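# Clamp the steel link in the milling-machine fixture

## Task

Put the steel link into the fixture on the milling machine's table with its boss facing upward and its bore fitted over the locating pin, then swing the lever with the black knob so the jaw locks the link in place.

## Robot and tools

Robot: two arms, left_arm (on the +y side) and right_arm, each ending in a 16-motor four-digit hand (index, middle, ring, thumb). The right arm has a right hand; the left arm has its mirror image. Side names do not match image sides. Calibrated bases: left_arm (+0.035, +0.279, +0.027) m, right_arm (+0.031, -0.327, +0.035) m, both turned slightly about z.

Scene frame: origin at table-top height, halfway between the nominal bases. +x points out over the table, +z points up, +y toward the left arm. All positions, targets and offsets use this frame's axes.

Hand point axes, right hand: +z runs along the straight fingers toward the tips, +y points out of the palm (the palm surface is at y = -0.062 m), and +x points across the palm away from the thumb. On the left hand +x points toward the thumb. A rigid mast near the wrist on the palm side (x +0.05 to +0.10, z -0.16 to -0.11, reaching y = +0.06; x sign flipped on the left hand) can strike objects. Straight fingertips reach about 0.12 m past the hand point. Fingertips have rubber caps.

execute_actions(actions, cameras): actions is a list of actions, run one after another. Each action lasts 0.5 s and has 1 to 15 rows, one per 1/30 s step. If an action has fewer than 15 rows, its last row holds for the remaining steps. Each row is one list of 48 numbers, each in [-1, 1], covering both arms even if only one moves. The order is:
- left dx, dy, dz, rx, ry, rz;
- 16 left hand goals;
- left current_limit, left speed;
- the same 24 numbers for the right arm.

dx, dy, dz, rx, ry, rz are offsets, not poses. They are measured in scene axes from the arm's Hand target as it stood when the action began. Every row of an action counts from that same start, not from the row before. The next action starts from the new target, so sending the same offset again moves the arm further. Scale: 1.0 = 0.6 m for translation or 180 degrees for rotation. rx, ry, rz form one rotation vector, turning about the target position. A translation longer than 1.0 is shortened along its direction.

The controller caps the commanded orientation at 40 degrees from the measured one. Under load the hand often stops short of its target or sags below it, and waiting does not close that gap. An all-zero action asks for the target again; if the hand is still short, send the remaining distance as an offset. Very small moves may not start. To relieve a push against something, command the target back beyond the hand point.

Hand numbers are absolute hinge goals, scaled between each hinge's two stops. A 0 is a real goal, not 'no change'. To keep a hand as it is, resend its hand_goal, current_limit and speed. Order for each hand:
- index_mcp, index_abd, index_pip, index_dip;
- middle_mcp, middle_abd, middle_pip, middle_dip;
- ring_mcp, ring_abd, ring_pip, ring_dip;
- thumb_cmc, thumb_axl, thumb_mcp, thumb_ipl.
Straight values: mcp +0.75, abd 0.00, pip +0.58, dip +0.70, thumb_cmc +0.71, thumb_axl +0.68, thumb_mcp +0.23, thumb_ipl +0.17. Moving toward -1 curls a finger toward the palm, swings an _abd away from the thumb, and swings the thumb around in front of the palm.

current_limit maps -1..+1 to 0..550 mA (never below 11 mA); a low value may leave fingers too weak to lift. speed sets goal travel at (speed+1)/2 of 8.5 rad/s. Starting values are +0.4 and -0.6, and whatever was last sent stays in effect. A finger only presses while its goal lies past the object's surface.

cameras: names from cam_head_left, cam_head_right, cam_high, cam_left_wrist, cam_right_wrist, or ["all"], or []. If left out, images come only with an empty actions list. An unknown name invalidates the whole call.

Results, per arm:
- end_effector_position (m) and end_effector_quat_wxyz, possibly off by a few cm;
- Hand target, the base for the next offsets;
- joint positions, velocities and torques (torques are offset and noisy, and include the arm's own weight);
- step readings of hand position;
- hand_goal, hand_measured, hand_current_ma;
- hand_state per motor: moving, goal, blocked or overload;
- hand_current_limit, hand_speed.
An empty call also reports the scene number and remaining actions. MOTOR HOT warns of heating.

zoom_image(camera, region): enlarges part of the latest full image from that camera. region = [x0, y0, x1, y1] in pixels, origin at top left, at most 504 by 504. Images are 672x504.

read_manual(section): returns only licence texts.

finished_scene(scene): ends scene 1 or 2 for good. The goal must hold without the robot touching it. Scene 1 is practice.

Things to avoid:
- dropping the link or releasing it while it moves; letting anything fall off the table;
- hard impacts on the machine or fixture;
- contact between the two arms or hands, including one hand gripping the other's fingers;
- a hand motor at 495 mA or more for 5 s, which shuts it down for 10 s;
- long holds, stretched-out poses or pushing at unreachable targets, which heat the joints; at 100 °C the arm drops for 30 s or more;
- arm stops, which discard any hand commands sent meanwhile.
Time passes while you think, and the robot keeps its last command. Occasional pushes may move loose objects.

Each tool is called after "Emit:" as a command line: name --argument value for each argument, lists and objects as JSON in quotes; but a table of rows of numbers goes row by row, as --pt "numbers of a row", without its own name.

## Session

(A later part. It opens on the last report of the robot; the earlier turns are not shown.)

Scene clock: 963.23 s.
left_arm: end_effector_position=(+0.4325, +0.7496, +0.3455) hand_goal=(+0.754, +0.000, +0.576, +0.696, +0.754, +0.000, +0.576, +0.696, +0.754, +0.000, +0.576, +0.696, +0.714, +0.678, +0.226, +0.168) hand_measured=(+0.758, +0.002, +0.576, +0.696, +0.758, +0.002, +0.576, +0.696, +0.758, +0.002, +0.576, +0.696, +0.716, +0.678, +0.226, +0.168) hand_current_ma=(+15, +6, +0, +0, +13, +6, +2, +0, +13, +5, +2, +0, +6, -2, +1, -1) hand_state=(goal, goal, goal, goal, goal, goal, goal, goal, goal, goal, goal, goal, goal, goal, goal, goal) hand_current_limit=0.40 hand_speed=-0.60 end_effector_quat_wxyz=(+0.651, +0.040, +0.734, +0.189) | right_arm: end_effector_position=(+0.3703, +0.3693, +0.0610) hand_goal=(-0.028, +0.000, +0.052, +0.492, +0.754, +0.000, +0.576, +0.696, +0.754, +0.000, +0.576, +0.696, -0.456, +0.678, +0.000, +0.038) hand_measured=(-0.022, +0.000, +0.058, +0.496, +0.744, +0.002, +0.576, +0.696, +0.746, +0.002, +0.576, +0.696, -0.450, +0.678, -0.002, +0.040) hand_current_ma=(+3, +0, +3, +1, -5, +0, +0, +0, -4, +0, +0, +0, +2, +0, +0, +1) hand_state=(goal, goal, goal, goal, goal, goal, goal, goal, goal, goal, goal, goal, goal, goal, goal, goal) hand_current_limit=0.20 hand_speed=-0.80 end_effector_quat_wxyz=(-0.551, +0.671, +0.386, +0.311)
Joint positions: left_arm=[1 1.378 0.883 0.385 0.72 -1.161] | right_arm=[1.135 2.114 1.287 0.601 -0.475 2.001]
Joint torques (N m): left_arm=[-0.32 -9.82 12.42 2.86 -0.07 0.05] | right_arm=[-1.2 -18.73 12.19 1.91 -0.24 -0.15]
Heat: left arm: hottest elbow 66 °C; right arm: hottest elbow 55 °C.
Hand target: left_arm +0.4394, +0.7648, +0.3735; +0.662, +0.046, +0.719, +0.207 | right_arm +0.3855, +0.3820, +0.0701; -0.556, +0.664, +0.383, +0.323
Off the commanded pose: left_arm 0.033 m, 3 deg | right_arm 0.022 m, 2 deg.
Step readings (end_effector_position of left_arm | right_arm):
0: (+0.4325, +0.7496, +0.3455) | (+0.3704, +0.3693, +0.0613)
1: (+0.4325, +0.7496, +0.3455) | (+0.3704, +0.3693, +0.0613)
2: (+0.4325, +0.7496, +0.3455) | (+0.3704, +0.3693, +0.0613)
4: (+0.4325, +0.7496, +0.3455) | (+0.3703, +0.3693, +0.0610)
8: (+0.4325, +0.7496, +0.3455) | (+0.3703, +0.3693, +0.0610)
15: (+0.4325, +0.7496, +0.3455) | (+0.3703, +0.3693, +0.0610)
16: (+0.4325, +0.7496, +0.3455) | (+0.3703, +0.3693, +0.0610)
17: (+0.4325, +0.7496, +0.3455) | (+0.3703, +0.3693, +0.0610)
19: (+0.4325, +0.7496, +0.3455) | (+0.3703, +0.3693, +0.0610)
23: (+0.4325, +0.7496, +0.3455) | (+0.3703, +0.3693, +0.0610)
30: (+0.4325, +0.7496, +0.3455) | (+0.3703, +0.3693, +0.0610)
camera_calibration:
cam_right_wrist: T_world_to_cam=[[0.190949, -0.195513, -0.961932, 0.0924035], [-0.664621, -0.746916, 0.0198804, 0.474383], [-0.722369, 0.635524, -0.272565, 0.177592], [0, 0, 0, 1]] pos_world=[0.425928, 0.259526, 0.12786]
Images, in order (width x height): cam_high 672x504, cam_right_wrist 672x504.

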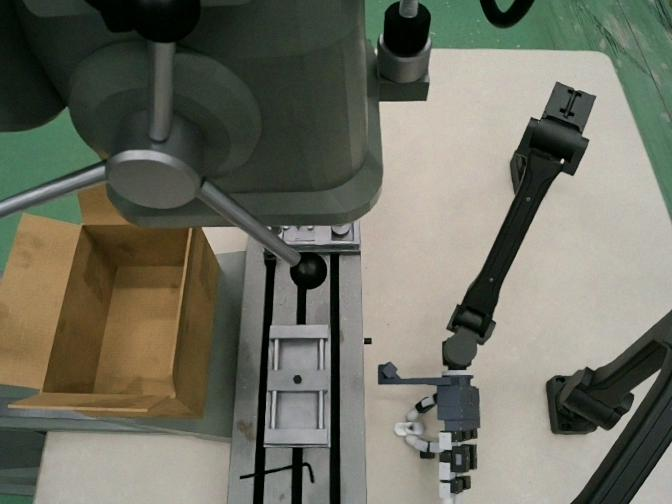

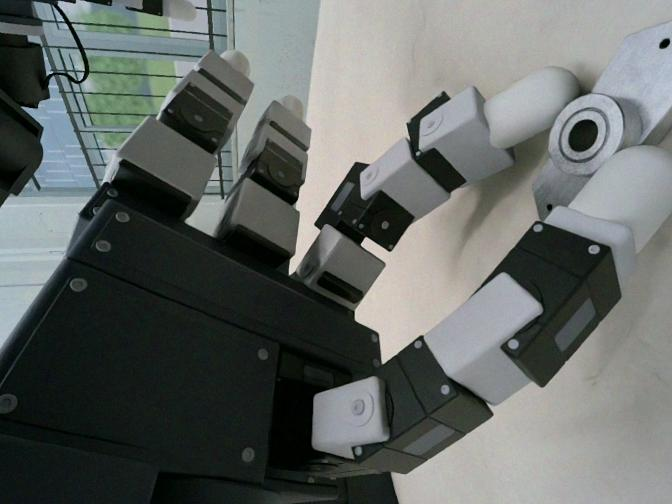

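Emit:
execute_actions --actions '[[[0,0,0,0,0,0,0.754,0,0.576,0.696,0.754,0,0.576,0.696,0.754,0,0.576,0.696,0.714,0.678,0.226,0.168,0.4,-0.6,0,0,0.0,0,0,0,-0.06,0,-0.05,0.42,0.754,0,0.576,0.696,0.754,0,0.576,0.696,-0.457,0.678,-0.02,0.02,0.2,-0.8]],[[0,0,0,0,0,0,0.754,0,0.576,0.696,0.754,0,0.576,0.696,0.754,0,0.576,0.696,0.714,0.678,0.226,0.168,0.4,-0.6,0.0,0,0.0,0,0,0,-0.08,0,-0.13,0.36,0.754,0,0.576,0.696,0.754,0,0.576,0.696,-0.457,0.678,-0.04,0.0,0.2,-0.8]],[[0,0,0,0,0,0,0.754,0,0.576,0.696,0.754,0,0.576,0.696,0.754,0,0.576,0.696,0.714,0.678,0.226,0.168,0.4,-0.6,0.0,0,0.0,0,0,0,-0.08,0,-0.13,0.36,0.754,0,0.576,0.696,0.754,0,0.576,0.696,-0.457,0.678,-0.04,0.0,0.2,-0.8]]]' --cameras '["cam_right_wrist","cam_high"]'

Emit:
zoom_image --camera "cam_right_wrist" --region '[440, 20, 672, 220]'

Emit:
zoom_image --camera "cam_high" --region '[380, 370, 460, 450]'

Scene clock: 976.43 s.
left_arm: end_effector_position=(+0.4325, +0.7496, +0.3455) hand_goal=(+0.754, +0.000, +0.576, +0.696, +0.754, +0.000, +0.576, +0.696, +0.754, +0.000, +0.576, +0.696, +0.714, +0.678, +0.226, +0.168) hand_measured=(+0.758, +0.002, +0.576, +0.696, +0.758, +0.002, +0.576, +0.696, +0.758, +0.002, +0.576, +0.696, +0.716, +0.678, +0.226, +0.168) hand_current_ma=(+15, +6, +0, +0, +13, +6, +2, +0, +13, +5, +2, +0, +6, -2, +1, -1) hand_state=(goal, goal, goal, goal, goal, goal, goal, goal, goal, goal, goal, goal, goal, goal, goal, goal) hand_current_limit=0.40 hand_speed=-0.60 end_effector_quat_wxyz=(+0.651, +0.040, +0.734, +0.189) | right_arm: end_effector_position=(+0.3706, +0.3698, +0.0617) hand_goal=(-0.080, +0.000, -0.130, +0.360, +0.754, +0.000, +0.576, +0.696, +0.754, +0.000, +0.576, +0.696, -0.456, +0.678, -0.040, +0.000) hand_measured=(+0.000, +0.000, -0.012, +0.430, +0.744, +0.002, +0.576, +0.696, +0.746, +0.002, +0.576, +0.696, -0.446, +0.678, +0.016, +0.034) hand_current_ma=(+171, +0, +291, +127, -5, +0, +0, +0, -4, +0, +0, +0, +5, +0, +134, +61) hand_state=(blocked, goal, blocked, blocked, goal, goal, goal, goal, goal, goal, goal, goal, goal, goal, blocked, blocked) hand_current_limit=0.20 hand_speed=-0.80 end_effector_quat_wxyz=(-0.551, +0.671, +0.386, +0.311)
Joint positions: left_arm=[1 1.378 0.883 0.385 0.72 -1.161] | right_arm=[1.135 2.114 1.288 0.601 -0.475 2.001]
Joint torques (N m): left_arm=[-0.21 -9.82 12.46 2.85 -0.07 0.06] | right_arm=[-1.26 -18.61 12.11 1.88 -0.24 -0.14]
Heat: left arm: hottest elbow 67 °C; right arm: hottest elbow 56 °C.
Hand target: left_arm +0.4394, +0.7648, +0.3735; +0.662, +0.046, +0.719, +0.207 | right_arm +0.3855, +0.3821, +0.0702; -0.556, +0.664, +0.383, +0.323
Off the commanded pose: left_arm 0.033 m, 3 deg | right_arm 0.021 m, 2 deg.
Step readings (end_effector_position of left_arm | right_arm):
0: (+0.4325, +0.7496, +0.3455) | (+0.3703, +0.3693, +0.0610)
1: (+0.4325, +0.7496, +0.3455) | (+0.3703, +0.3693, +0.0610)
2: (+0.4325, +0.7496, +0.3455) | (+0.3703, +0.3693, +0.0610)
4: (+0.4325, +0.7496, +0.3455) | (+0.3703, +0.3693, +0.0610)
8: (+0.4325, +0.7496, +0.3455) | (+0.3703, +0.3693, +0.0610)
15: (+0.4325, +0.7496, +0.3455) | (+0.3703, +0.3693, +0.0610)
16: (+0.4325, +0.7496, +0.3455) | (+0.3703, +0.3693, +0.0610)
17: (+0.4325, +0.7496, +0.3455) | (+0.3703, +0.3693, +0.0610)
19: (+0.4325, +0.7496, +0.3455) | (+0.3704, +0.3694, +0.0612)
23: (+0.4325, +0.7496, +0.3455) | (+0.3706, +0.3698, +0.0617)
30: (+0.4325, +0.7496, +0.3455) | (+0.3706, +0.3698, +0.0617)
31: (+0.4325, +0.7496, +0.3455) | (+0.3706, +0.3698, +0.0617)
32: (+0.4325, +0.7496, +0.3455) | (+0.3706, +0.3698, +0.0617)
34: (+0.4325, +0.7496, +0.3455) | (+0.3706, +0.3698, +0.0617)
38: (+0.4325, +0.7496, +0.3455) | (+0.3706, +0.3698, +0.0617)
45: (+0.4325, +0.7496, +0.3455) | (+0.3706, +0.3698, +0.0617)
camera_calibration:
cam_right_wrist: T_world_to_cam=[[0.191597, -0.194164, -0.962077, 0.0924894], [-0.664648, -0.74693, 0.0183793, 0.475076], [-0.722173, 0.635921, -0.27216, 0.177507], [0, 0, 0, 1]] pos_world=[0.426228, 0.259927, 0.12856]
Images, in order (width x height): cam_high 672x504, cam_right_wrist 672x504.

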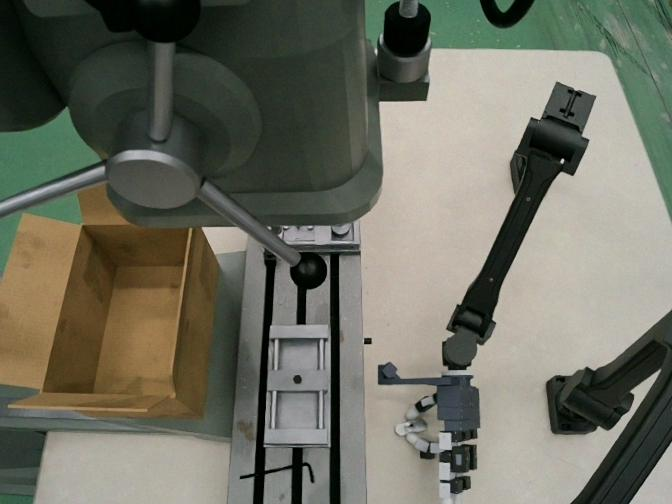

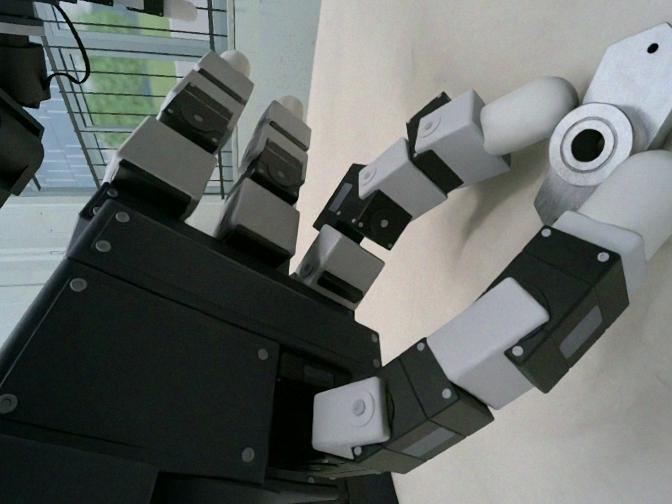

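Scaled by 2.172 from the camera's 672x504 image, which has a finer 960x720 frame.

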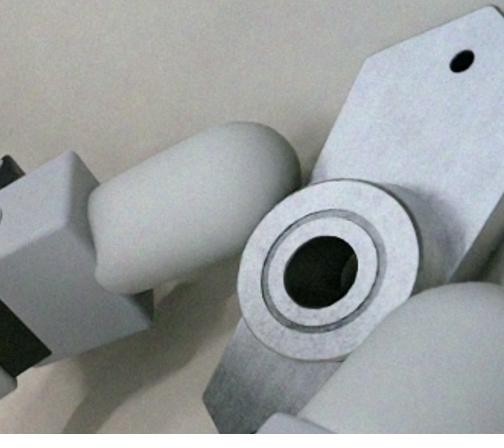

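Scaled by 6.300 from the camera's 672x504 image, which has a finer 960x720 frame.

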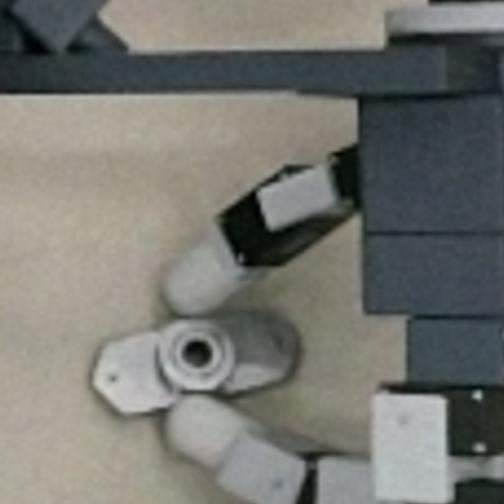

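Emit:
execute_actions --actions '[[[0,0,0,0,0,0,0.754,0,0.576,0.696,0.754,0,0.576,0.696,0.754,0,0.576,0.696,0.714,0.678,0.226,0.168,0.4,-0.6,0,0,0.03,0,0,0,-0.08,0,-0.13,0.36,0.754,0,0.576,0.696,0.754,0,0.576,0.696,-0.457,0.678,-0.04,0.0,0.2,-0.8]],[[0,0,0,0,0,0,0.754,0,0.576,0.696,0.754,0,0.576,0.696,0.754,0,0.576,0.696,0.714,0.678,0.226,0.168,0.4,-0.6,0.0,0,0.03,0,0,0,-0.08,0,-0.13,0.36,0.754,0,0.576,0.696,0.754,0,0.576,0.696,-0.457,0.678,-0.04,0.0,0.2,-0.8]],[[0,0,0,0,0,0,0.754,0,0.576,0.696,0.754,0,0.576,0.696,0.754,0,0.576,0.696,0.714,0.678,0.226,0.168,0.4,-0.6,0.0,0,0.03,0,0,0,-0.08,0,-0.13,0.36,0.754,0,0.576,0.696,0.754,0,0.576,0.696,-0.457,0.678,-0.04,0.0,0.2,-0.8]]]' --cameras '["cam_right_wrist","cam_high"]'

Emit:
zoom_image --camera "cam_right_wrist" --region '[440, 20, 672, 220]'

Emit:
zoom_image --camera "cam_high" --region '[380, 370, 460, 450]'

Scene clock: 988.83 s.
left_arm: end_effector_position=(+0.4325, +0.7496, +0.3455) hand_goal=(+0.754, +0.000, +0.576, +0.696, +0.754, +0.000, +0.576, +0.696, +0.754, +0.000, +0.576, +0.696, +0.714, +0.678, +0.226, +0.168) hand_measured=(+0.758, +0.002, +0.576, +0.696, +0.758, +0.002, +0.576, +0.696, +0.758, +0.002, +0.576, +0.696, +0.716, +0.678, +0.226, +0.168) hand_current_ma=(+15, +6, +0, +0, +13, +6, +2, +0, +13, +5, +2, +0, +6, -2, +1, -1) hand_state=(goal, goal, goal, goal, goal, goal, goal, goal, goal, goal, goal, goal, goal, goal, goal, goal) hand_current_limit=0.40 hand_speed=-0.60 end_effector_quat_wxyz=(+0.651, +0.040, +0.734, +0.189) | right_arm: end_effector_position=(+0.3684, +0.3658, +0.0777) hand_goal=(-0.080, +0.000, -0.130, +0.360, +0.754, +0.000, +0.576, +0.696, +0.754, +0.000, +0.576, +0.696, -0.456, +0.678, -0.040, +0.000) hand_measured=(+0.002, -0.006, -0.030, +0.422, +0.744, +0.002, +0.576, +0.696, +0.746, +0.002, +0.576, +0.696, -0.410, +0.688, +0.016, +0.034) hand_current_ma=(+176, -2, +228, +102, -5, +0, +0, +0, -4, +0, +0, +0, +64, +8, +134, +61) hand_state=(blocked, goal, blocked, blocked, goal, goal, goal, goal, goal, goal, goal, goal, blocked, goal, blocked, blocked) hand_current_limit=0.20 hand_speed=-0.80 end_effector_quat_wxyz=(-0.542, +0.685, +0.386, +0.296)
Joint positions: left_arm=[1 1.378 0.883 0.385 0.72 -1.161] | right_arm=[1.135 2.065 1.295 0.501 -0.475 2.003]
Joint torques (N m): left_arm=[-0.32 -9.93 12.46 2.85 -0.07 0.05] | right_arm=[-1.26 -22.95 12.6 1.55 -0.24 -0.16]
Heat: left arm: hottest elbow 67 °C; right arm: hottest elbow 54 °C.
Hand target: left_arm +0.4394, +0.7648, +0.3735; +0.662, +0.046, +0.719, +0.207 | right_arm +0.3854, +0.3821, +0.1241; -0.556, +0.664, +0.382, +0.323
Off the commanded pose: left_arm 0.033 m, 3 deg | right_arm 0.052 m, 4 deg.
Step readings (end_effector_position of left_arm | right_arm):
0: (+0.4325, +0.7496, +0.3455) | (+0.3706, +0.3698, +0.0617)
1: (+0.4325, +0.7496, +0.3455) | (+0.3706, +0.3698, +0.0617)
2: (+0.4325, +0.7496, +0.3455) | (+0.3706, +0.3698, +0.0617)
4: (+0.4325, +0.7496, +0.3455) | (+0.3706, +0.3698, +0.0614)
8: (+0.4325, +0.7496, +0.3455) | (+0.3708, +0.3700, +0.0608)
15: (+0.4325, +0.7496, +0.3455) | (+0.3709, +0.3703, +0.0608)
16: (+0.4325, +0.7496, +0.3455) | (+0.3709, +0.3702, +0.0609)
17: (+0.4325, +0.7496, +0.3455) | (+0.3708, +0.3702, +0.0610)
19: (+0.4325, +0.7496, +0.3455) | (+0.3703, +0.3693, +0.0614)
23: (+0.4325, +0.7496, +0.3455) | (+0.3697, +0.3680, +0.0629)
30: (+0.4325, +0.7496, +0.3455) | (+0.3695, +0.3676, +0.0636)
31: (+0.4325, +0.7496, +0.3455) | (+0.3694, +0.3675, +0.0635)
32: (+0.4325, +0.7496, +0.3455) | (+0.3693, +0.3672, +0.0636)
34: (+0.4325, +0.7496, +0.3455) | (+0.3688, +0.3664, +0.0646)
38: (+0.4325, +0.7496, +0.3455) | (+0.3683, +0.3655, +0.0694)
45: (+0.4325, +0.7496, +0.3455) | (+0.3686, +0.3661, +0.0782)
camera_calibration:
cam_right_wrist: T_world_to_cam=[[0.169678, -0.232403, -0.957705, 0.129211], [-0.664079, -0.744992, 0.0631287, 0.465928], [-0.728154, 0.62528, -0.280743, 0.189563], [0, 0, 0, 1]] pos_world=[0.42552, 0.258612, 0.147551]
Images, in order (width x height): cam_high 672x504, cam_right_wrist 672x504.

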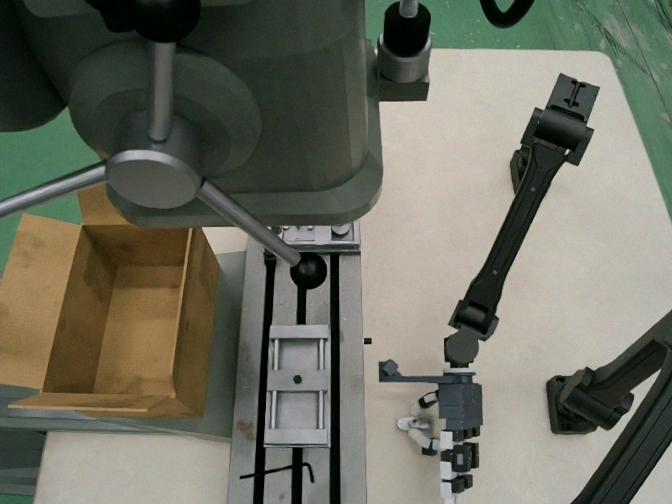

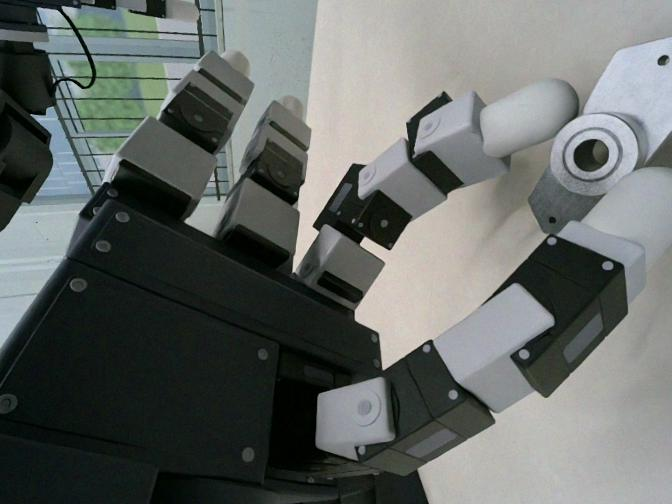

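Scaled by 2.172 from the camera's 672x504 image, which has a finer 960x720 frame.

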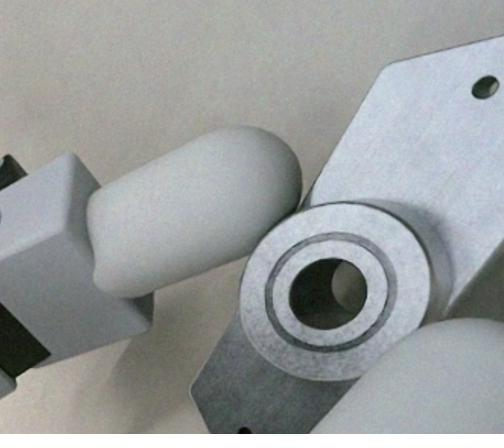

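Scaled by 6.300 from the camera's 672x504 image, which has a finer 960x720 frame.

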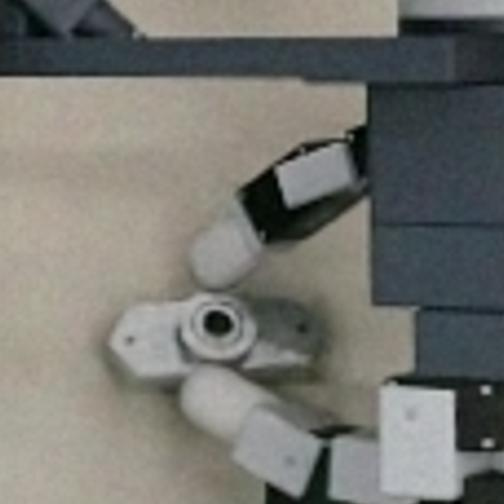

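Emit:
execute_actions --actions '[[[0,0,0,0,0,0,0.754,0,0.576,0.696,0.754,0,0.576,0.696,0.754,0,0.576,0.696,0.714,0.678,0.226,0.168,0.4,-0.6,0,0,0.06,0,0,0,-0.09,0,-0.14,0.35,0.754,0,0.576,0.696,0.754,0,0.576,0.696,-0.48,0.678,-0.05,-0.01,0.3,-0.8]],[[0,0,0,0,0,0,0.754,0,0.576,0.696,0.754,0,0.576,0.696,0.754,0,0.576,0.696,0.714,0.678,0.226,0.168,0.4,-0.6,0.0,0,0.06,0,0,0,-0.09,0,-0.14,0.35,0.754,0,0.576,0.696,0.754,0,0.576,0.696,-0.48,0.678,-0.05,-0.01,0.3,-0.8]],[[0,0,0,0,0,0,0.754,0,0.576,0.696,0.754,0,0.576,0.696,0.754,0,0.576,0.696,0.714,0.678,0.226,0.168,0.4,-0.6,0.0,0,0.06,0,0,0,-0.09,0,-0.14,0.35,0.754,0,0.576,0.696,0.754,0,0.576,0.696,-0.48,0.678,-0.05,-0.01,0.3,-0.8]],[[0,0,0,0,0,0,0.754,0,0.576,0.696,0.754,0,0.576,0.696,0.754,0,0.576,0.696,0.714,0.678,0.226,0.168,0.4,-0.6,0.0,0,0.06,0,0,0,-0.09,0,-0.14,0.35,0.754,0,0.576,0.696,0.754,0,0.576,0.696,-0.48,0.678,-0.05,-0.01,0.3,-0.8]]]' --cameras '["cam_right_wrist","cam_high"]'

Emit:
zoom_image --camera "cam_right_wrist" --region '[440, 20, 672, 220]'

Emit:
zoom_image --camera "cam_high" --region '[390, 330, 490, 430]'

Scene clock: 1008.33 s.
left_arm: end_effector_position=(+0.4325, +0.7496, +0.3455) hand_goal=(+0.754, +0.000, +0.576, +0.696, +0.754, +0.000, +0.576, +0.696, +0.754, +0.000, +0.576, +0.696, +0.714, +0.678, +0.226, +0.168) hand_measured=(+0.758, +0.002, +0.576, +0.696, +0.758, +0.002, +0.576, +0.696, +0.758, +0.002, +0.576, +0.696, +0.716, +0.678, +0.226, +0.168) hand_current_ma=(+15, +6, +0, +0, +13, +6, +2, +0, +13, +5, +2, +0, +6, -2, +1, -1) hand_state=(goal, goal, goal, goal, goal, goal, goal, goal, goal, goal, goal, goal, goal, goal, goal, goal) hand_current_limit=0.40 hand_speed=-0.60 end_effector_quat_wxyz=(+0.651, +0.040, +0.734, +0.189) | right_arm: end_effector_position=(+0.3718, +0.3725, +0.2311) hand_goal=(-0.090, +0.000, -0.140, +0.350, +0.754, +0.000, +0.576, +0.696, +0.754, +0.000, +0.576, +0.696, -0.480, +0.678, -0.050, -0.010) hand_measured=(-0.060, -0.004, -0.108, +0.372, +0.744, +0.002, +0.576, +0.696, +0.746, +0.002, +0.576, +0.696, -0.446, +0.686, -0.028, +0.004) hand_current_ma=(+36, -1, +36, +18, -5, +0, +0, +0, -4, +0, +0, +0, +40, +4, +31, +16) hand_state=(blocked, goal, blocked, blocked, goal, goal, goal, goal, goal, goal, goal, goal, blocked, goal, blocked, goal) hand_current_limit=0.30 hand_speed=-0.80 end_effector_quat_wxyz=(-0.547, +0.679, +0.385, +0.302)
Joint positions: left_arm=[1 1.378 0.883 0.385 0.72 -1.161] | right_arm=[1.135 1.857 1.423 0.184 -0.475 2.005]
Joint torques (N m): left_arm=[-0.09 -9.93 12.44 2.88 -0.07 0.06] | right_arm=[-1.14 -20.13 14.86 1.35 -0.24 -0.18]
Heat: left arm: hottest elbow 67 °C; right arm: hottest elbow 56 °C.
Hand target: left_arm +0.4394, +0.7648, +0.3735; +0.662, +0.046, +0.719, +0.207 | right_arm +0.3854, +0.3822, +0.2682; -0.556, +0.664, +0.383, +0.323
Off the commanded pose: left_arm 0.033 m, 3 deg | right_arm 0.041 m, 3 deg.
Step readings (end_effector_position of left_arm | right_arm):
0: (+0.4325, +0.7496, +0.3455) | (+0.3684, +0.3658, +0.0777)
1: (+0.4325, +0.7496, +0.3455) | (+0.3684, +0.3657, +0.0775)
2: (+0.4325, +0.7496, +0.3455) | (+0.3681, +0.3652, +0.0773)
4: (+0.4325, +0.7496, +0.3455) | (+0.3670, +0.3632, +0.0779)
8: (+0.4325, +0.7496, +0.3455) | (+0.3662, +0.3616, +0.0899)
15: (+0.4325, +0.7496, +0.3455) | (+0.3679, +0.3650, +0.1153)
16: (+0.4325, +0.7496, +0.3455) | (+0.3682, +0.3656, +0.1166)
17: (+0.4325, +0.7496, +0.3455) | (+0.3682, +0.3656, +0.1171)
19: (+0.4325, +0.7496, +0.3455) | (+0.3674, +0.3639, +0.1171)
23: (+0.4325, +0.7496, +0.3455) | (+0.3670, +0.3633, +0.1306)
30: (+0.4325, +0.7496, +0.3455) | (+0.3708, +0.3707, +0.1662)
31: (+0.4325, +0.7496, +0.3455) | (+0.3712, +0.3713, +0.1681)
32: (+0.4325, +0.7496, +0.3455) | (+0.3712, +0.3714, +0.1690)
34: (+0.4325, +0.7496, +0.3455) | (+0.3706, +0.3702, +0.1692)
38: (+0.4325, +0.7496, +0.3455) | (+0.3696, +0.3682, +0.1740)
45: (+0.4325, +0.7496, +0.3455) | (+0.3708, +0.3705, +0.1910)
46: (+0.4325, +0.7496, +0.3455) | (+0.3710, +0.3709, +0.1927)
47: (+0.4325, +0.7496, +0.3455) | (+0.3709, +0.3708, +0.1933)
49: (+0.4325, +0.7496, +0.3455) | (+0.3703, +0.3697, +0.1944)
53: (+0.4325, +0.7496, +0.3455) | (+0.3700, +0.3690, +0.2057)
60: (+0.4325, +0.7496, +0.3455) | (+0.3717, +0.3722, +0.2300)
camera_calibration:
cam_right_wrist: T_world_to_cam=[[0.177271, -0.214901, -0.960413, 0.268308], [-0.66474, -0.745767, 0.0441754, 0.468395], [-0.725738, 0.630594, -0.275056, 0.2267], [0, 0, 0, 1]] pos_world=[0.428323, 0.264018, 0.29935]
Images, in order (width x height): cam_high 672x504, cam_right_wrist 672x504.

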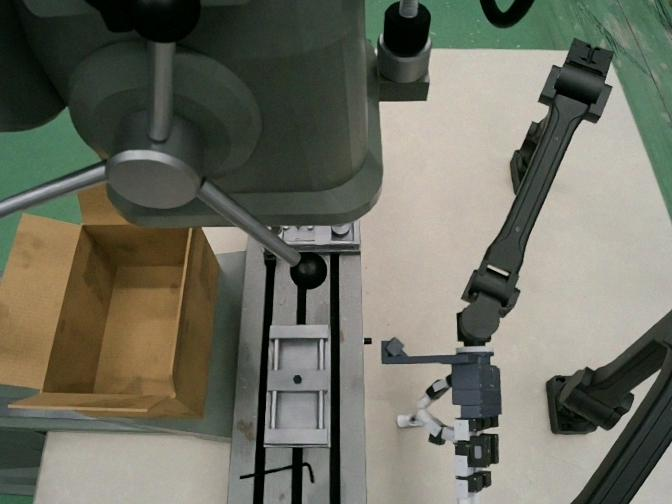

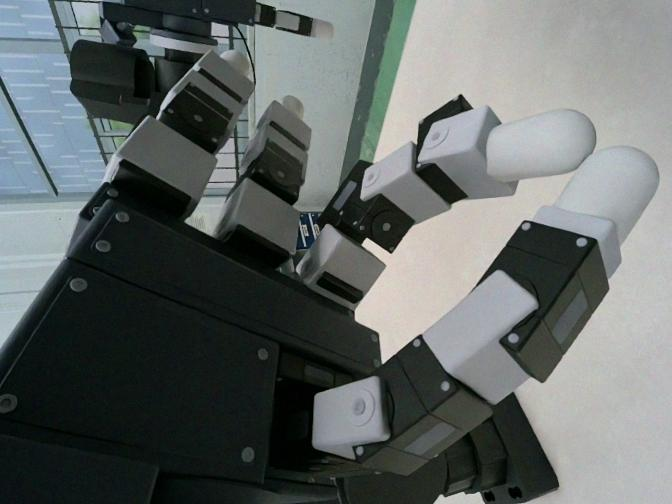

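Scaled by 2.172 from the camera's 672x504 image, which has a finer 960x720 frame.

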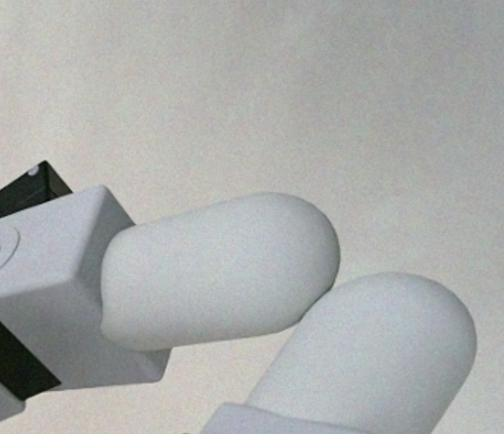

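Scaled by 5.040 from the camera's 672x504 image, which has a finer 960x720 frame.

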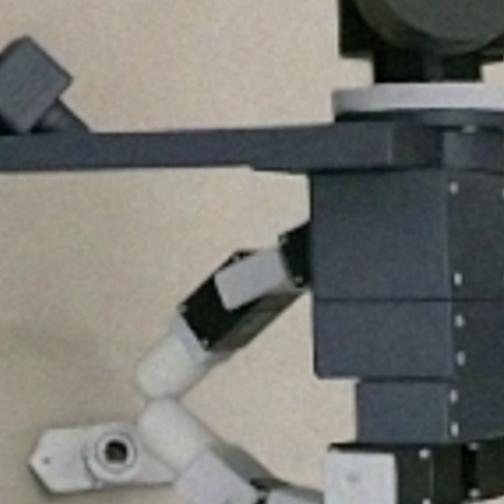

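Emit:
execute_actions --actions '[[[0,0,0,0,0,0,0.754,0,0.576,0.696,0.754,0,0.576,0.696,0.754,0,0.576,0.696,0.714,0.678,0.226,0.168,0.4,-0.6,-0.01,-0.032,-0.03,0,0,0,0.0685,0,0.1386,0.5508,0.754,0,0.576,0.696,0.754,0,0.576,0.696,-0.457,0.678,0,0.038,0.4,-0.6]],[[0,0,0,0,0,0,0.754,0,0.576,0.696,0.754,0,0.576,0.696,0.754,0,0.576,0.696,0.714,0.678,0.226,0.168,0.4,-0.6,0.0,0,-0.074,0,0,0,0.0685,0,0.1386,0.5508,0.754,0,0.576,0.696,0.754,0,0.576,0.696,-0.457,0.678,0,0.038,0.4,-0.6]],[[0,0,0,0,0,0,0.754,0,0.576,0.696,0.754,0,0.576,0.696,0.754,0,0.576,0.696,0.714,0.678,0.226,0.168,0.4,-0.6,0.0,0,-0.074,0,0,0,0.0685,0,0.1386,0.5508,0.754,0,0.576,0.696,0.754,0,0.576,0.696,-0.457,0.678,0,0.038,0.4,-0.6]],[[0,0,0,0,0,0,0.754,0,0.576,0.696,0.754,0,0.576,0.696,0.754,0,0.576,0.696,0.714,0.678,0.226,0.168,0.4,-0.6,0.0,0,-0.074,0,0,0,0.0685,0,0.1386,0.5508,0.754,0,0.576,0.696,0.754,0,0.576,0.696,-0.457,0.678,0,0.038,0.4,-0.6]]]' --cameras '["cam_right_wrist","cam_high"]'

Emit:
zoom_image --camera "cam_right_wrist" --region '[440, 20, 672, 220]'

Emit:
zoom_image --camera "cam_high" --region '[380, 370, 460, 450]'

Scene clock: 1049.10 s.
left_arm: end_effector_position=(+0.4325, +0.7496, +0.3455) hand_goal=(+0.754, +0.000, +0.576, +0.696, +0.754, +0.000, +0.576, +0.696, +0.754, +0.000, +0.576, +0.696, +0.714, +0.678, +0.226, +0.168) hand_measured=(+0.758, +0.002, +0.576, +0.696, +0.758, +0.002, +0.576, +0.696, +0.758, +0.002, +0.576, +0.696, +0.716, +0.678, +0.226, +0.168) hand_current_ma=(+15, +6, +0, +0, +13, +6, +2, +0, +13, +5, +2, +0, +6, -2, +1, -1) hand_state=(goal, goal, goal, goal, goal, goal, goal, goal, goal, goal, goal, goal, goal, goal, goal, goal) hand_current_limit=0.40 hand_speed=-0.60 end_effector_quat_wxyz=(+0.651, +0.040, +0.734, +0.189) | right_arm: end_effector_position=(+0.3710, +0.3631, +0.1160) hand_goal=(+0.068, +0.000, +0.138, +0.550, +0.754, +0.000, +0.576, +0.696, +0.754, +0.000, +0.576, +0.696, -0.456, +0.678, +0.000, +0.038) hand_measured=(+0.064, +0.002, +0.136, +0.548, +0.744, +0.002, +0.576, +0.696, +0.746, +0.002, +0.576, +0.696, -0.444, +0.682, -0.002, +0.036) hand_current_ma=(-1, +0, +0, -1, -5, +0, +0, +0, -4, +0, +0, +0, +7, +2, +0, +0) hand_state=(goal, goal, goal, goal, goal, goal, goal, goal, goal, goal, goal, goal, goal, goal, goal, goal) hand_current_limit=0.40 hand_speed=-0.60 end_effector_quat_wxyz=(-0.554, +0.669, +0.384, +0.314)
Joint positions: left_arm=[1 1.378 0.883 0.385 0.72 -1.161] | right_arm=[1.13 2.005 1.277 0.513 -0.479 2.005]
Joint torques (N m): left_arm=[-0.15 -9.93 12.48 2.85 -0.05 0.05] | right_arm=[-1.44 -18.96 8.92 2.76 -0.31 -0.2]
Heat: left arm: hottest elbow 68 °C; right arm: hottest elbow 57 °C.
Hand target: left_arm +0.4394, +0.7648, +0.3735; +0.662, +0.046, +0.719, +0.207 | right_arm +0.3795, +0.3629, +0.1169; -0.556, +0.664, +0.382, +0.323
Off the commanded pose: left_arm 0.033 m, 3 deg | right_arm 0.009 m, 1 deg.
Step readings (end_effector_position of left_arm | right_arm):
0: (+0.4325, +0.7496, +0.3455) | (+0.3718, +0.3725, +0.2311)
1: (+0.4325, +0.7496, +0.3455) | (+0.3718, +0.3725, +0.2311)
2: (+0.4325, +0.7496, +0.3455) | (+0.3718, +0.3725, +0.2311)
4: (+0.4325, +0.7496, +0.3455) | (+0.3721, +0.3723, +0.2314)
8: (+0.4325, +0.7496, +0.3455) | (+0.3719, +0.3694, +0.2315)
15: (+0.4325, +0.7496, +0.3455) | (+0.3725, +0.3662, +0.2298)
16: (+0.4325, +0.7496, +0.3455) | (+0.3727, +0.3660, +0.2295)
17: (+0.4325, +0.7496, +0.3455) | (+0.3727, +0.3660, +0.2295)
19: (+0.4325, +0.7496, +0.3455) | (+0.3724, +0.3656, +0.2288)
23: (+0.4325, +0.7496, +0.3455) | (+0.3708, +0.3627, +0.2209)
30: (+0.4325, +0.7496, +0.3455) | (+0.3710, +0.3631, +0.2119)
31: (+0.4325, +0.7496, +0.3455) | (+0.3710, +0.3631, +0.2115)
32: (+0.4325, +0.7496, +0.3455) | (+0.3712, +0.3634, +0.2112)
34: (+0.4325, +0.7496, +0.3455) | (+0.3716, +0.3643, +0.2100)
38: (+0.4325, +0.7496, +0.3455) | (+0.3713, +0.3636, +0.1901)
45: (+0.4325, +0.7496, +0.3455) | (+0.3702, +0.3615, +0.1560)
46: (+0.4325, +0.7496, +0.3455) | (+0.3702, +0.3615, +0.1552)
47: (+0.4325, +0.7496, +0.3455) | (+0.3705, +0.3621, +0.1553)
49: (+0.4325, +0.7496, +0.3455) | (+0.3716, +0.3642, +0.1564)
53: (+0.4325, +0.7496, +0.3455) | (+0.3724, +0.3657, +0.1454)
60: (+0.4325, +0.7496, +0.3455) | (+0.3708, +0.3626, +0.1164)
camera_calibration:
cam_right_wrist: T_world_to_cam=[[0.191001, -0.18615, -0.963777, 0.140843], [-0.666427, -0.745475, 0.0119134, 0.4702], [-0.720689, 0.640012, -0.266442, 0.194083], [0, 0, 0, 1]] pos_world=[0.426326, 0.252525, 0.181852]
Images, in order (width x height): cam_high 672x504, cam_right_wrist 672x504.

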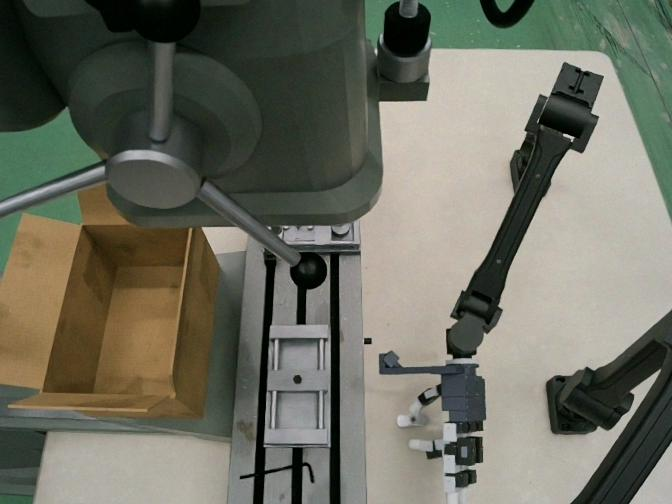

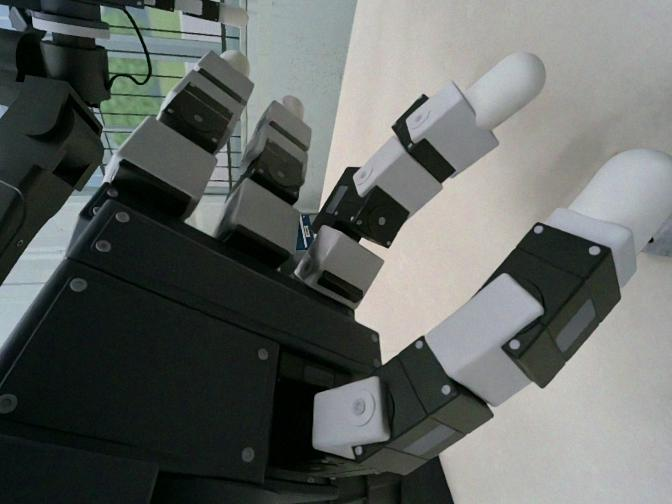

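Scaled by 2.172 from the camera's 672x504 image, which has a finer 960x720 frame.

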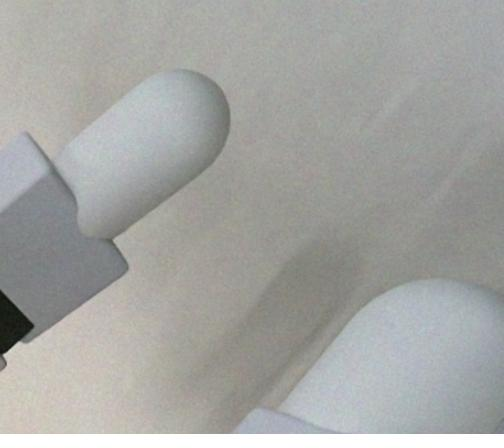

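Scaled by 6.300 from the camera's 672x504 image, which has a finer 960x720 frame.

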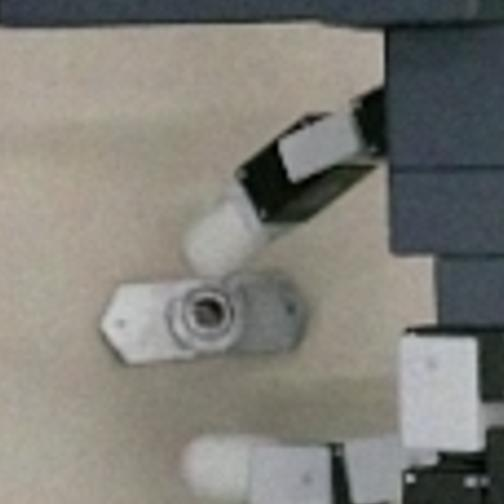

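Emit:
execute_actions --actions '[[[0,0,0,0,0,0,0.754,0,0.576,0.696,0.754,0,0.576,0.696,0.754,0,0.576,0.696,0.714,0.678,0.226,0.168,0.4,-0.6,-0.009,-0.02,-0.0,0,0,0,0.0685,0,0.1386,0.5508,0.754,0,0.576,0.696,0.754,0,0.576,0.696,-0.457,0.678,0,0.038,0.4,-0.6]],[[0,0,0,0,0,0,0.754,0,0.576,0.696,0.754,0,0.576,0.696,0.754,0,0.576,0.696,0.714,0.678,0.226,0.168,0.4,-0.6,0.0,0,-0.03,0,0,0,0.0685,0,0.1386,0.5508,0.754,0,0.576,0.696,0.754,0,0.576,0.696,-0.457,0.678,0,0.038,0.4,-0.6]],[[0,0,0,0,0,0,0.754,0,0.576,0.696,0.754,0,0.576,0.696,0.754,0,0.576,0.696,0.714,0.678,0.226,0.168,0.4,-0.6,0.0,0,-0.03,0,0,0,0.0685,0,0.1386,0.5508,0.754,0,0.576,0.696,0.754,0,0.576,0.696,-0.457,0.678,0,0.038,0.4,-0.6]]]' --cameras '["cam_right_wrist","cam_high"]'

Emit:
zoom_image --camera "cam_right_wrist" --region '[440, 20, 672, 220]'

Emit:
zoom_image --camera "cam_high" --region '[380, 370, 460, 450]'

Scene clock: 1072.13 s.
left_arm: end_effector_position=(+0.4325, +0.7496, +0.3455) hand_goal=(+0.754, +0.000, +0.576, +0.696, +0.754, +0.000, +0.576, +0.696, +0.754, +0.000, +0.576, +0.696, +0.714, +0.678, +0.226, +0.168) hand_measured=(+0.758, +0.002, +0.576, +0.696, +0.758, +0.002, +0.576, +0.696, +0.758, +0.002, +0.576, +0.696, +0.716, +0.678, +0.226, +0.168) hand_current_ma=(+15, +6, +0, +0, +13, +6, +2, +0, +13, +5, +2, +0, +6, -2, +1, -1) hand_state=(goal, goal, goal, goal, goal, goal, goal, goal, goal, goal, goal, goal, goal, goal, goal, goal) hand_current_limit=0.40 hand_speed=-0.60 end_effector_quat_wxyz=(+0.651, +0.040, +0.734, +0.189) | right_arm: end_effector_position=(+0.3661, +0.3530, +0.0854) hand_goal=(+0.068, +0.000, +0.138, +0.550, +0.754, +0.000, +0.576, +0.696, +0.754, +0.000, +0.576, +0.696, -0.456, +0.678, +0.000, +0.038) hand_measured=(+0.064, +0.002, +0.136, +0.548, +0.744, +0.002, +0.576, +0.696, +0.746, +0.002, +0.576, +0.696, -0.444, +0.682, -0.002, +0.036) hand_current_ma=(-1, +0, +0, -1, -5, +0, +0, +0, -4, +0, +0, +0, +7, +2, +0, +0) hand_state=(goal, goal, goal, goal, goal, goal, goal, goal, goal, goal, goal, goal, goal, goal, goal, goal) hand_current_limit=0.40 hand_speed=-0.60 end_effector_quat_wxyz=(-0.556, +0.666, +0.384, +0.316)
Joint positions: left_arm=[1 1.378 0.883 0.385 0.72 -1.161] | right_arm=[1.129 2.042 1.225 0.609 -0.481 2.005]
Joint torques (N m): left_arm=[-0.32 -9.76 12.4 2.85 -0.08 0.06] | right_arm=[-1.14 -18.2 8.06 2.74 -0.32 -0.2]
Heat: left arm: hottest elbow 68 °C; right arm: hottest elbow 54 °C.
Hand target: left_arm +0.4394, +0.7648, +0.3735; +0.662, +0.046, +0.719, +0.207 | right_arm +0.3741, +0.3508, +0.0807; -0.556, +0.664, +0.383, +0.322
Off the commanded pose: left_arm 0.033 m, 3 deg | right_arm 0.010 m, 1 deg.
Step readings (end_effector_position of left_arm | right_arm):
0: (+0.4325, +0.7496, +0.3455) | (+0.3710, +0.3631, +0.1160)
1: (+0.4325, +0.7496, +0.3455) | (+0.3710, +0.3631, +0.1160)
2: (+0.4325, +0.7496, +0.3455) | (+0.3709, +0.3629, +0.1158)
4: (+0.4325, +0.7496, +0.3455) | (+0.3700, +0.3613, +0.1139)
8: (+0.4325, +0.7496, +0.3455) | (+0.3663, +0.3546, +0.1038)
15: (+0.4325, +0.7496, +0.3455) | (+0.3651, +0.3515, +0.0995)
16: (+0.4325, +0.7496, +0.3455) | (+0.3651, +0.3516, +0.0997)
17: (+0.4325, +0.7496, +0.3455) | (+0.3653, +0.3519, +0.1004)
19: (+0.4325, +0.7496, +0.3455) | (+0.3657, +0.3527, +0.1027)
23: (+0.4325, +0.7496, +0.3455) | (+0.3667, +0.3540, +0.1064)
30: (+0.4325, +0.7496, +0.3455) | (+0.3667, +0.3541, +0.1072)
31: (+0.4325, +0.7496, +0.3455) | (+0.3668, +0.3542, +0.1073)
32: (+0.4325, +0.7496, +0.3455) | (+0.3668, +0.3542, +0.1072)
34: (+0.4325, +0.7496, +0.3455) | (+0.3671, +0.3550, +0.1069)
38: (+0.4325, +0.7496, +0.3455) | (+0.3672, +0.3552, +0.0995)
45: (+0.4325, +0.7496, +0.3455) | (+0.3659, +0.3528, +0.0850)
camera_calibration:
cam_right_wrist: T_world_to_cam=[[0.194404, -0.178975, -0.964456, 0.106726], [-0.665872, -0.746054, 0.00422703, 0.460414], [-0.720293, 0.641382, -0.26421, 0.187978], [0, 0, 0, 1]] pos_world=[0.421228, 0.242029, 0.150652]
Images, in order (width x height): cam_high 672x504, cam_right_wrist 672x504.

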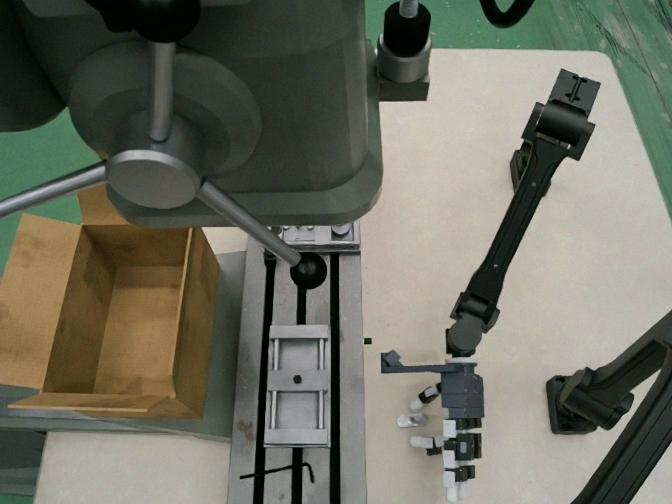

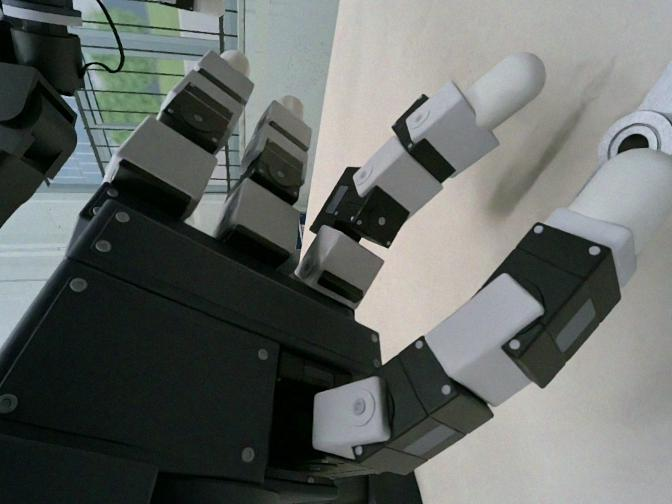

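Scaled by 2.172 from the camera's 672x504 image, which has a finer 960x720 frame.

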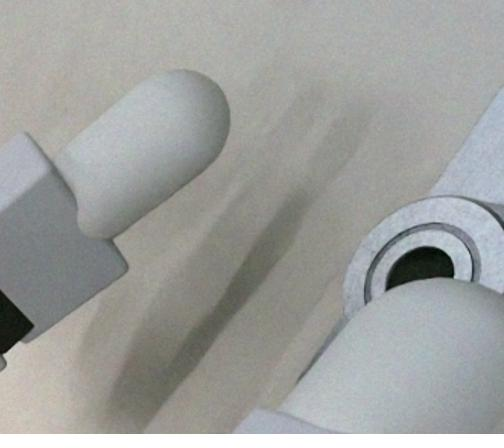

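Scaled by 6.300 from the camera's 672x504 image, which has a finer 960x720 frame.

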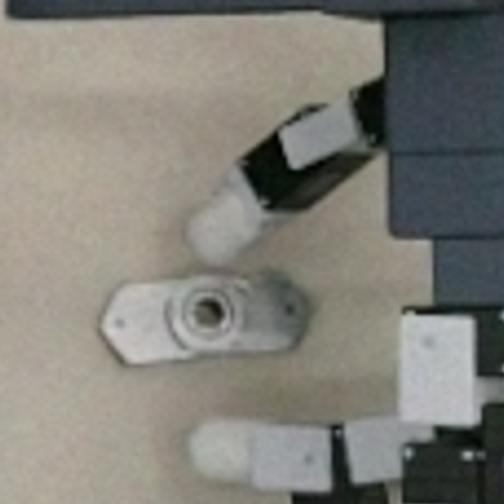

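Emit:
execute_actions --actions '[[[0,0,0,0,0,0,0.754,0,0.576,0.696,0.754,0,0.576,0.696,0.754,0,0.576,0.696,0.714,0.678,0.226,0.168,0.4,-0.6,0,-0.003,-0.024,0,0,0,0.0685,0,0.1386,0.5508,0.754,0,0.576,0.696,0.754,0,0.576,0.696,-0.457,0.678,0,0.038,0.4,-0.6]],[[0,0,0,0,0,0,0.754,0,0.576,0.696,0.754,0,0.576,0.696,0.754,0,0.576,0.696,0.714,0.678,0.226,0.168,0.4,-0.6,0.0,0,0,0,0,0,0.0685,0,0.1386,0.5508,0.754,0,0.576,0.696,0.754,0,0.576,0.696,-0.457,0.678,0,0.038,0.4,-0.6]]]' --cameras '["cam_right_wrist","cam_high"]'

Emit:
zoom_image --camera "cam_right_wrist" --region '[440, 20, 672, 220]'

Emit:
zoom_image --camera "cam_high" --region '[380, 370, 460, 450]'

Scene clock: 1082.60 s.
left_arm: end_effector_position=(+0.4325, +0.7496, +0.3455) hand_goal=(+0.754, +0.000, +0.576, +0.696, +0.754, +0.000, +0.576, +0.696, +0.754, +0.000, +0.576, +0.696, +0.714, +0.678, +0.226, +0.168) hand_measured=(+0.758, +0.002, +0.576, +0.696, +0.758, +0.002, +0.576, +0.696, +0.758, +0.002, +0.576, +0.696, +0.716, +0.678, +0.226, +0.168) hand_current_ma=(+15, +6, +0, +0, +13, +6, +2, +0, +13, +5, +2, +0, +6, -2, +1, -1) hand_state=(goal, goal, goal, goal, goal, goal, goal, goal, goal, goal, goal, goal, goal, goal, goal, goal) hand_current_limit=0.40 hand_speed=-0.60 end_effector_quat_wxyz=(+0.651, +0.040, +0.734, +0.189) | right_arm: end_effector_position=(+0.3667, +0.3522, +0.0739) hand_goal=(+0.068, +0.000, +0.138, +0.550, +0.754, +0.000, +0.576, +0.696, +0.754, +0.000, +0.576, +0.696, -0.456, +0.678, +0.000, +0.038) hand_measured=(+0.064, +0.002, +0.136, +0.548, +0.744, +0.002, +0.576, +0.696, +0.746, +0.002, +0.576, +0.696, -0.444, +0.682, -0.002, +0.036) hand_current_ma=(-1, +0, +0, -1, -5, +0, +0, +0, -4, +0, +0, +0, +7, +2, +0, +0) hand_state=(goal, goal, goal, goal, goal, goal, goal, goal, goal, goal, goal, goal, goal, goal, goal, goal) hand_current_limit=0.40 hand_speed=-0.60 end_effector_quat_wxyz=(-0.557, +0.665, +0.384, +0.318)
Joint positions: left_arm=[1 1.378 0.883 0.385 0.72 -1.161] | right_arm=[1.127 2.065 1.221 0.642 -0.482 2.005]
Joint torques (N m): left_arm=[-0.32 -9.88 12.44 2.82 -0.06 0.06] | right_arm=[-1.32 -18.14 7.73 2.78 -0.31 -0.21]
Heat: left arm: hottest elbow 68 °C; right arm: hottest elbow 53 °C.
Hand target: left_arm +0.4394, +0.7648, +0.3735; +0.662, +0.046, +0.719, +0.207 | right_arm +0.3740, +0.3492, +0.0666; -0.556, +0.664, +0.383, +0.323
Off the commanded pose: left_arm 0.033 m, 3 deg | right_arm 0.011 m, 1 deg.
Step readings (end_effector_position of left_arm | right_arm):
0: (+0.4325, +0.7496, +0.3455) | (+0.3661, +0.3530, +0.0854)
1: (+0.4325, +0.7496, +0.3455) | (+0.3661, +0.3530, +0.0855)
2: (+0.4325, +0.7496, +0.3455) | (+0.3662, +0.3532, +0.0858)
4: (+0.4325, +0.7496, +0.3455) | (+0.3665, +0.3541, +0.0865)
8: (+0.4325, +0.7496, +0.3455) | (+0.3673, +0.3545, +0.0835)
15: (+0.4325, +0.7496, +0.3455) | (+0.3667, +0.3521, +0.0740)
16: (+0.4325, +0.7496, +0.3455) | (+0.3666, +0.3520, +0.0735)
17: (+0.4325, +0.7496, +0.3455) | (+0.3666, +0.3520, +0.0735)
19: (+0.4325, +0.7496, +0.3455) | (+0.3666, +0.3521, +0.0736)
23: (+0.4325, +0.7496, +0.3455) | (+0.3667, +0.3522, +0.0739)
30: (+0.4325, +0.7496, +0.3455) | (+0.3667, +0.3522, +0.0739)
camera_calibration:
cam_right_wrist: T_world_to_cam=[[0.196245, -0.175084, -0.964797, 0.0932885], [-0.66619, -0.745782, -0.000167289, 0.460655], [-0.719499, 0.642771, -0.262995, 0.185062], [0, 0, 0, 1]] pos_world=[0.421728, 0.240929, 0.138752]
Images, in order (width x height): cam_high 672x504, cam_right_wrist 672x504.

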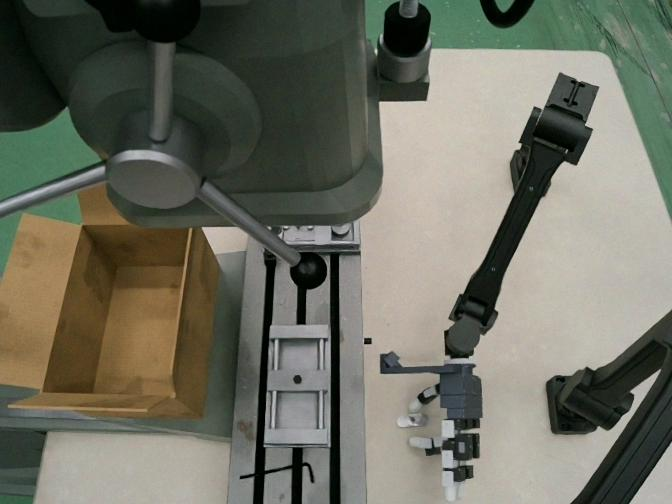

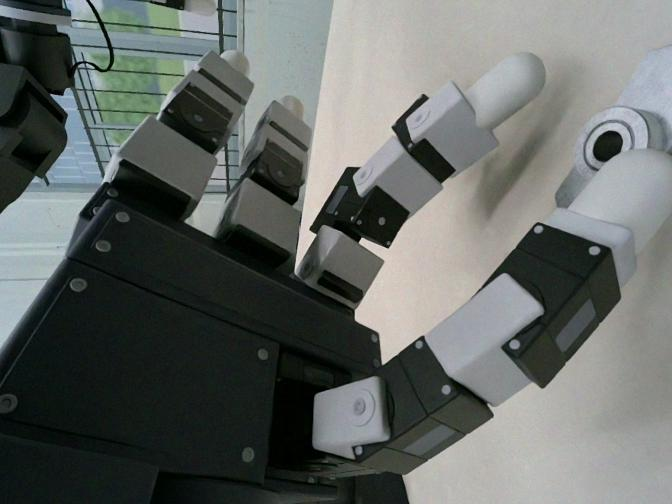

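Scaled by 2.172 from the camera's 672x504 image, which has a finer 960x720 frame.

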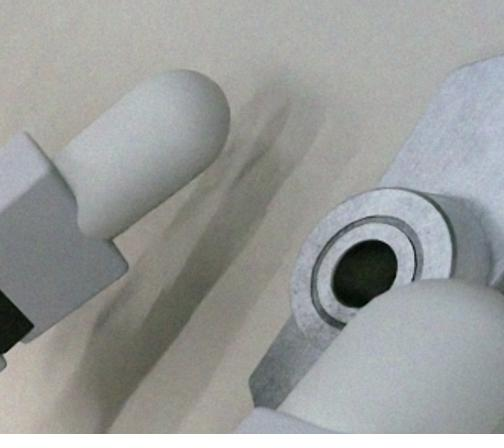

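Scaled by 6.300 from the camera's 672x504 image, which has a finer 960x720 frame.

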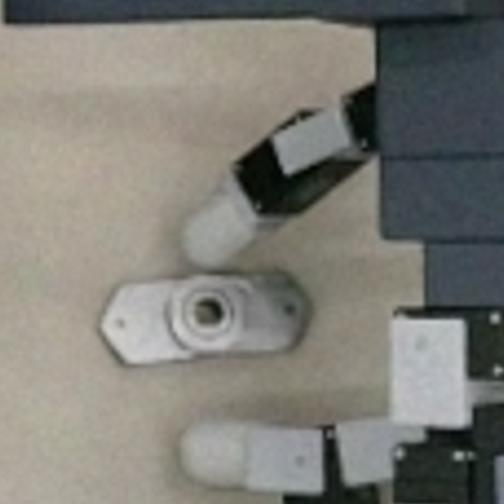

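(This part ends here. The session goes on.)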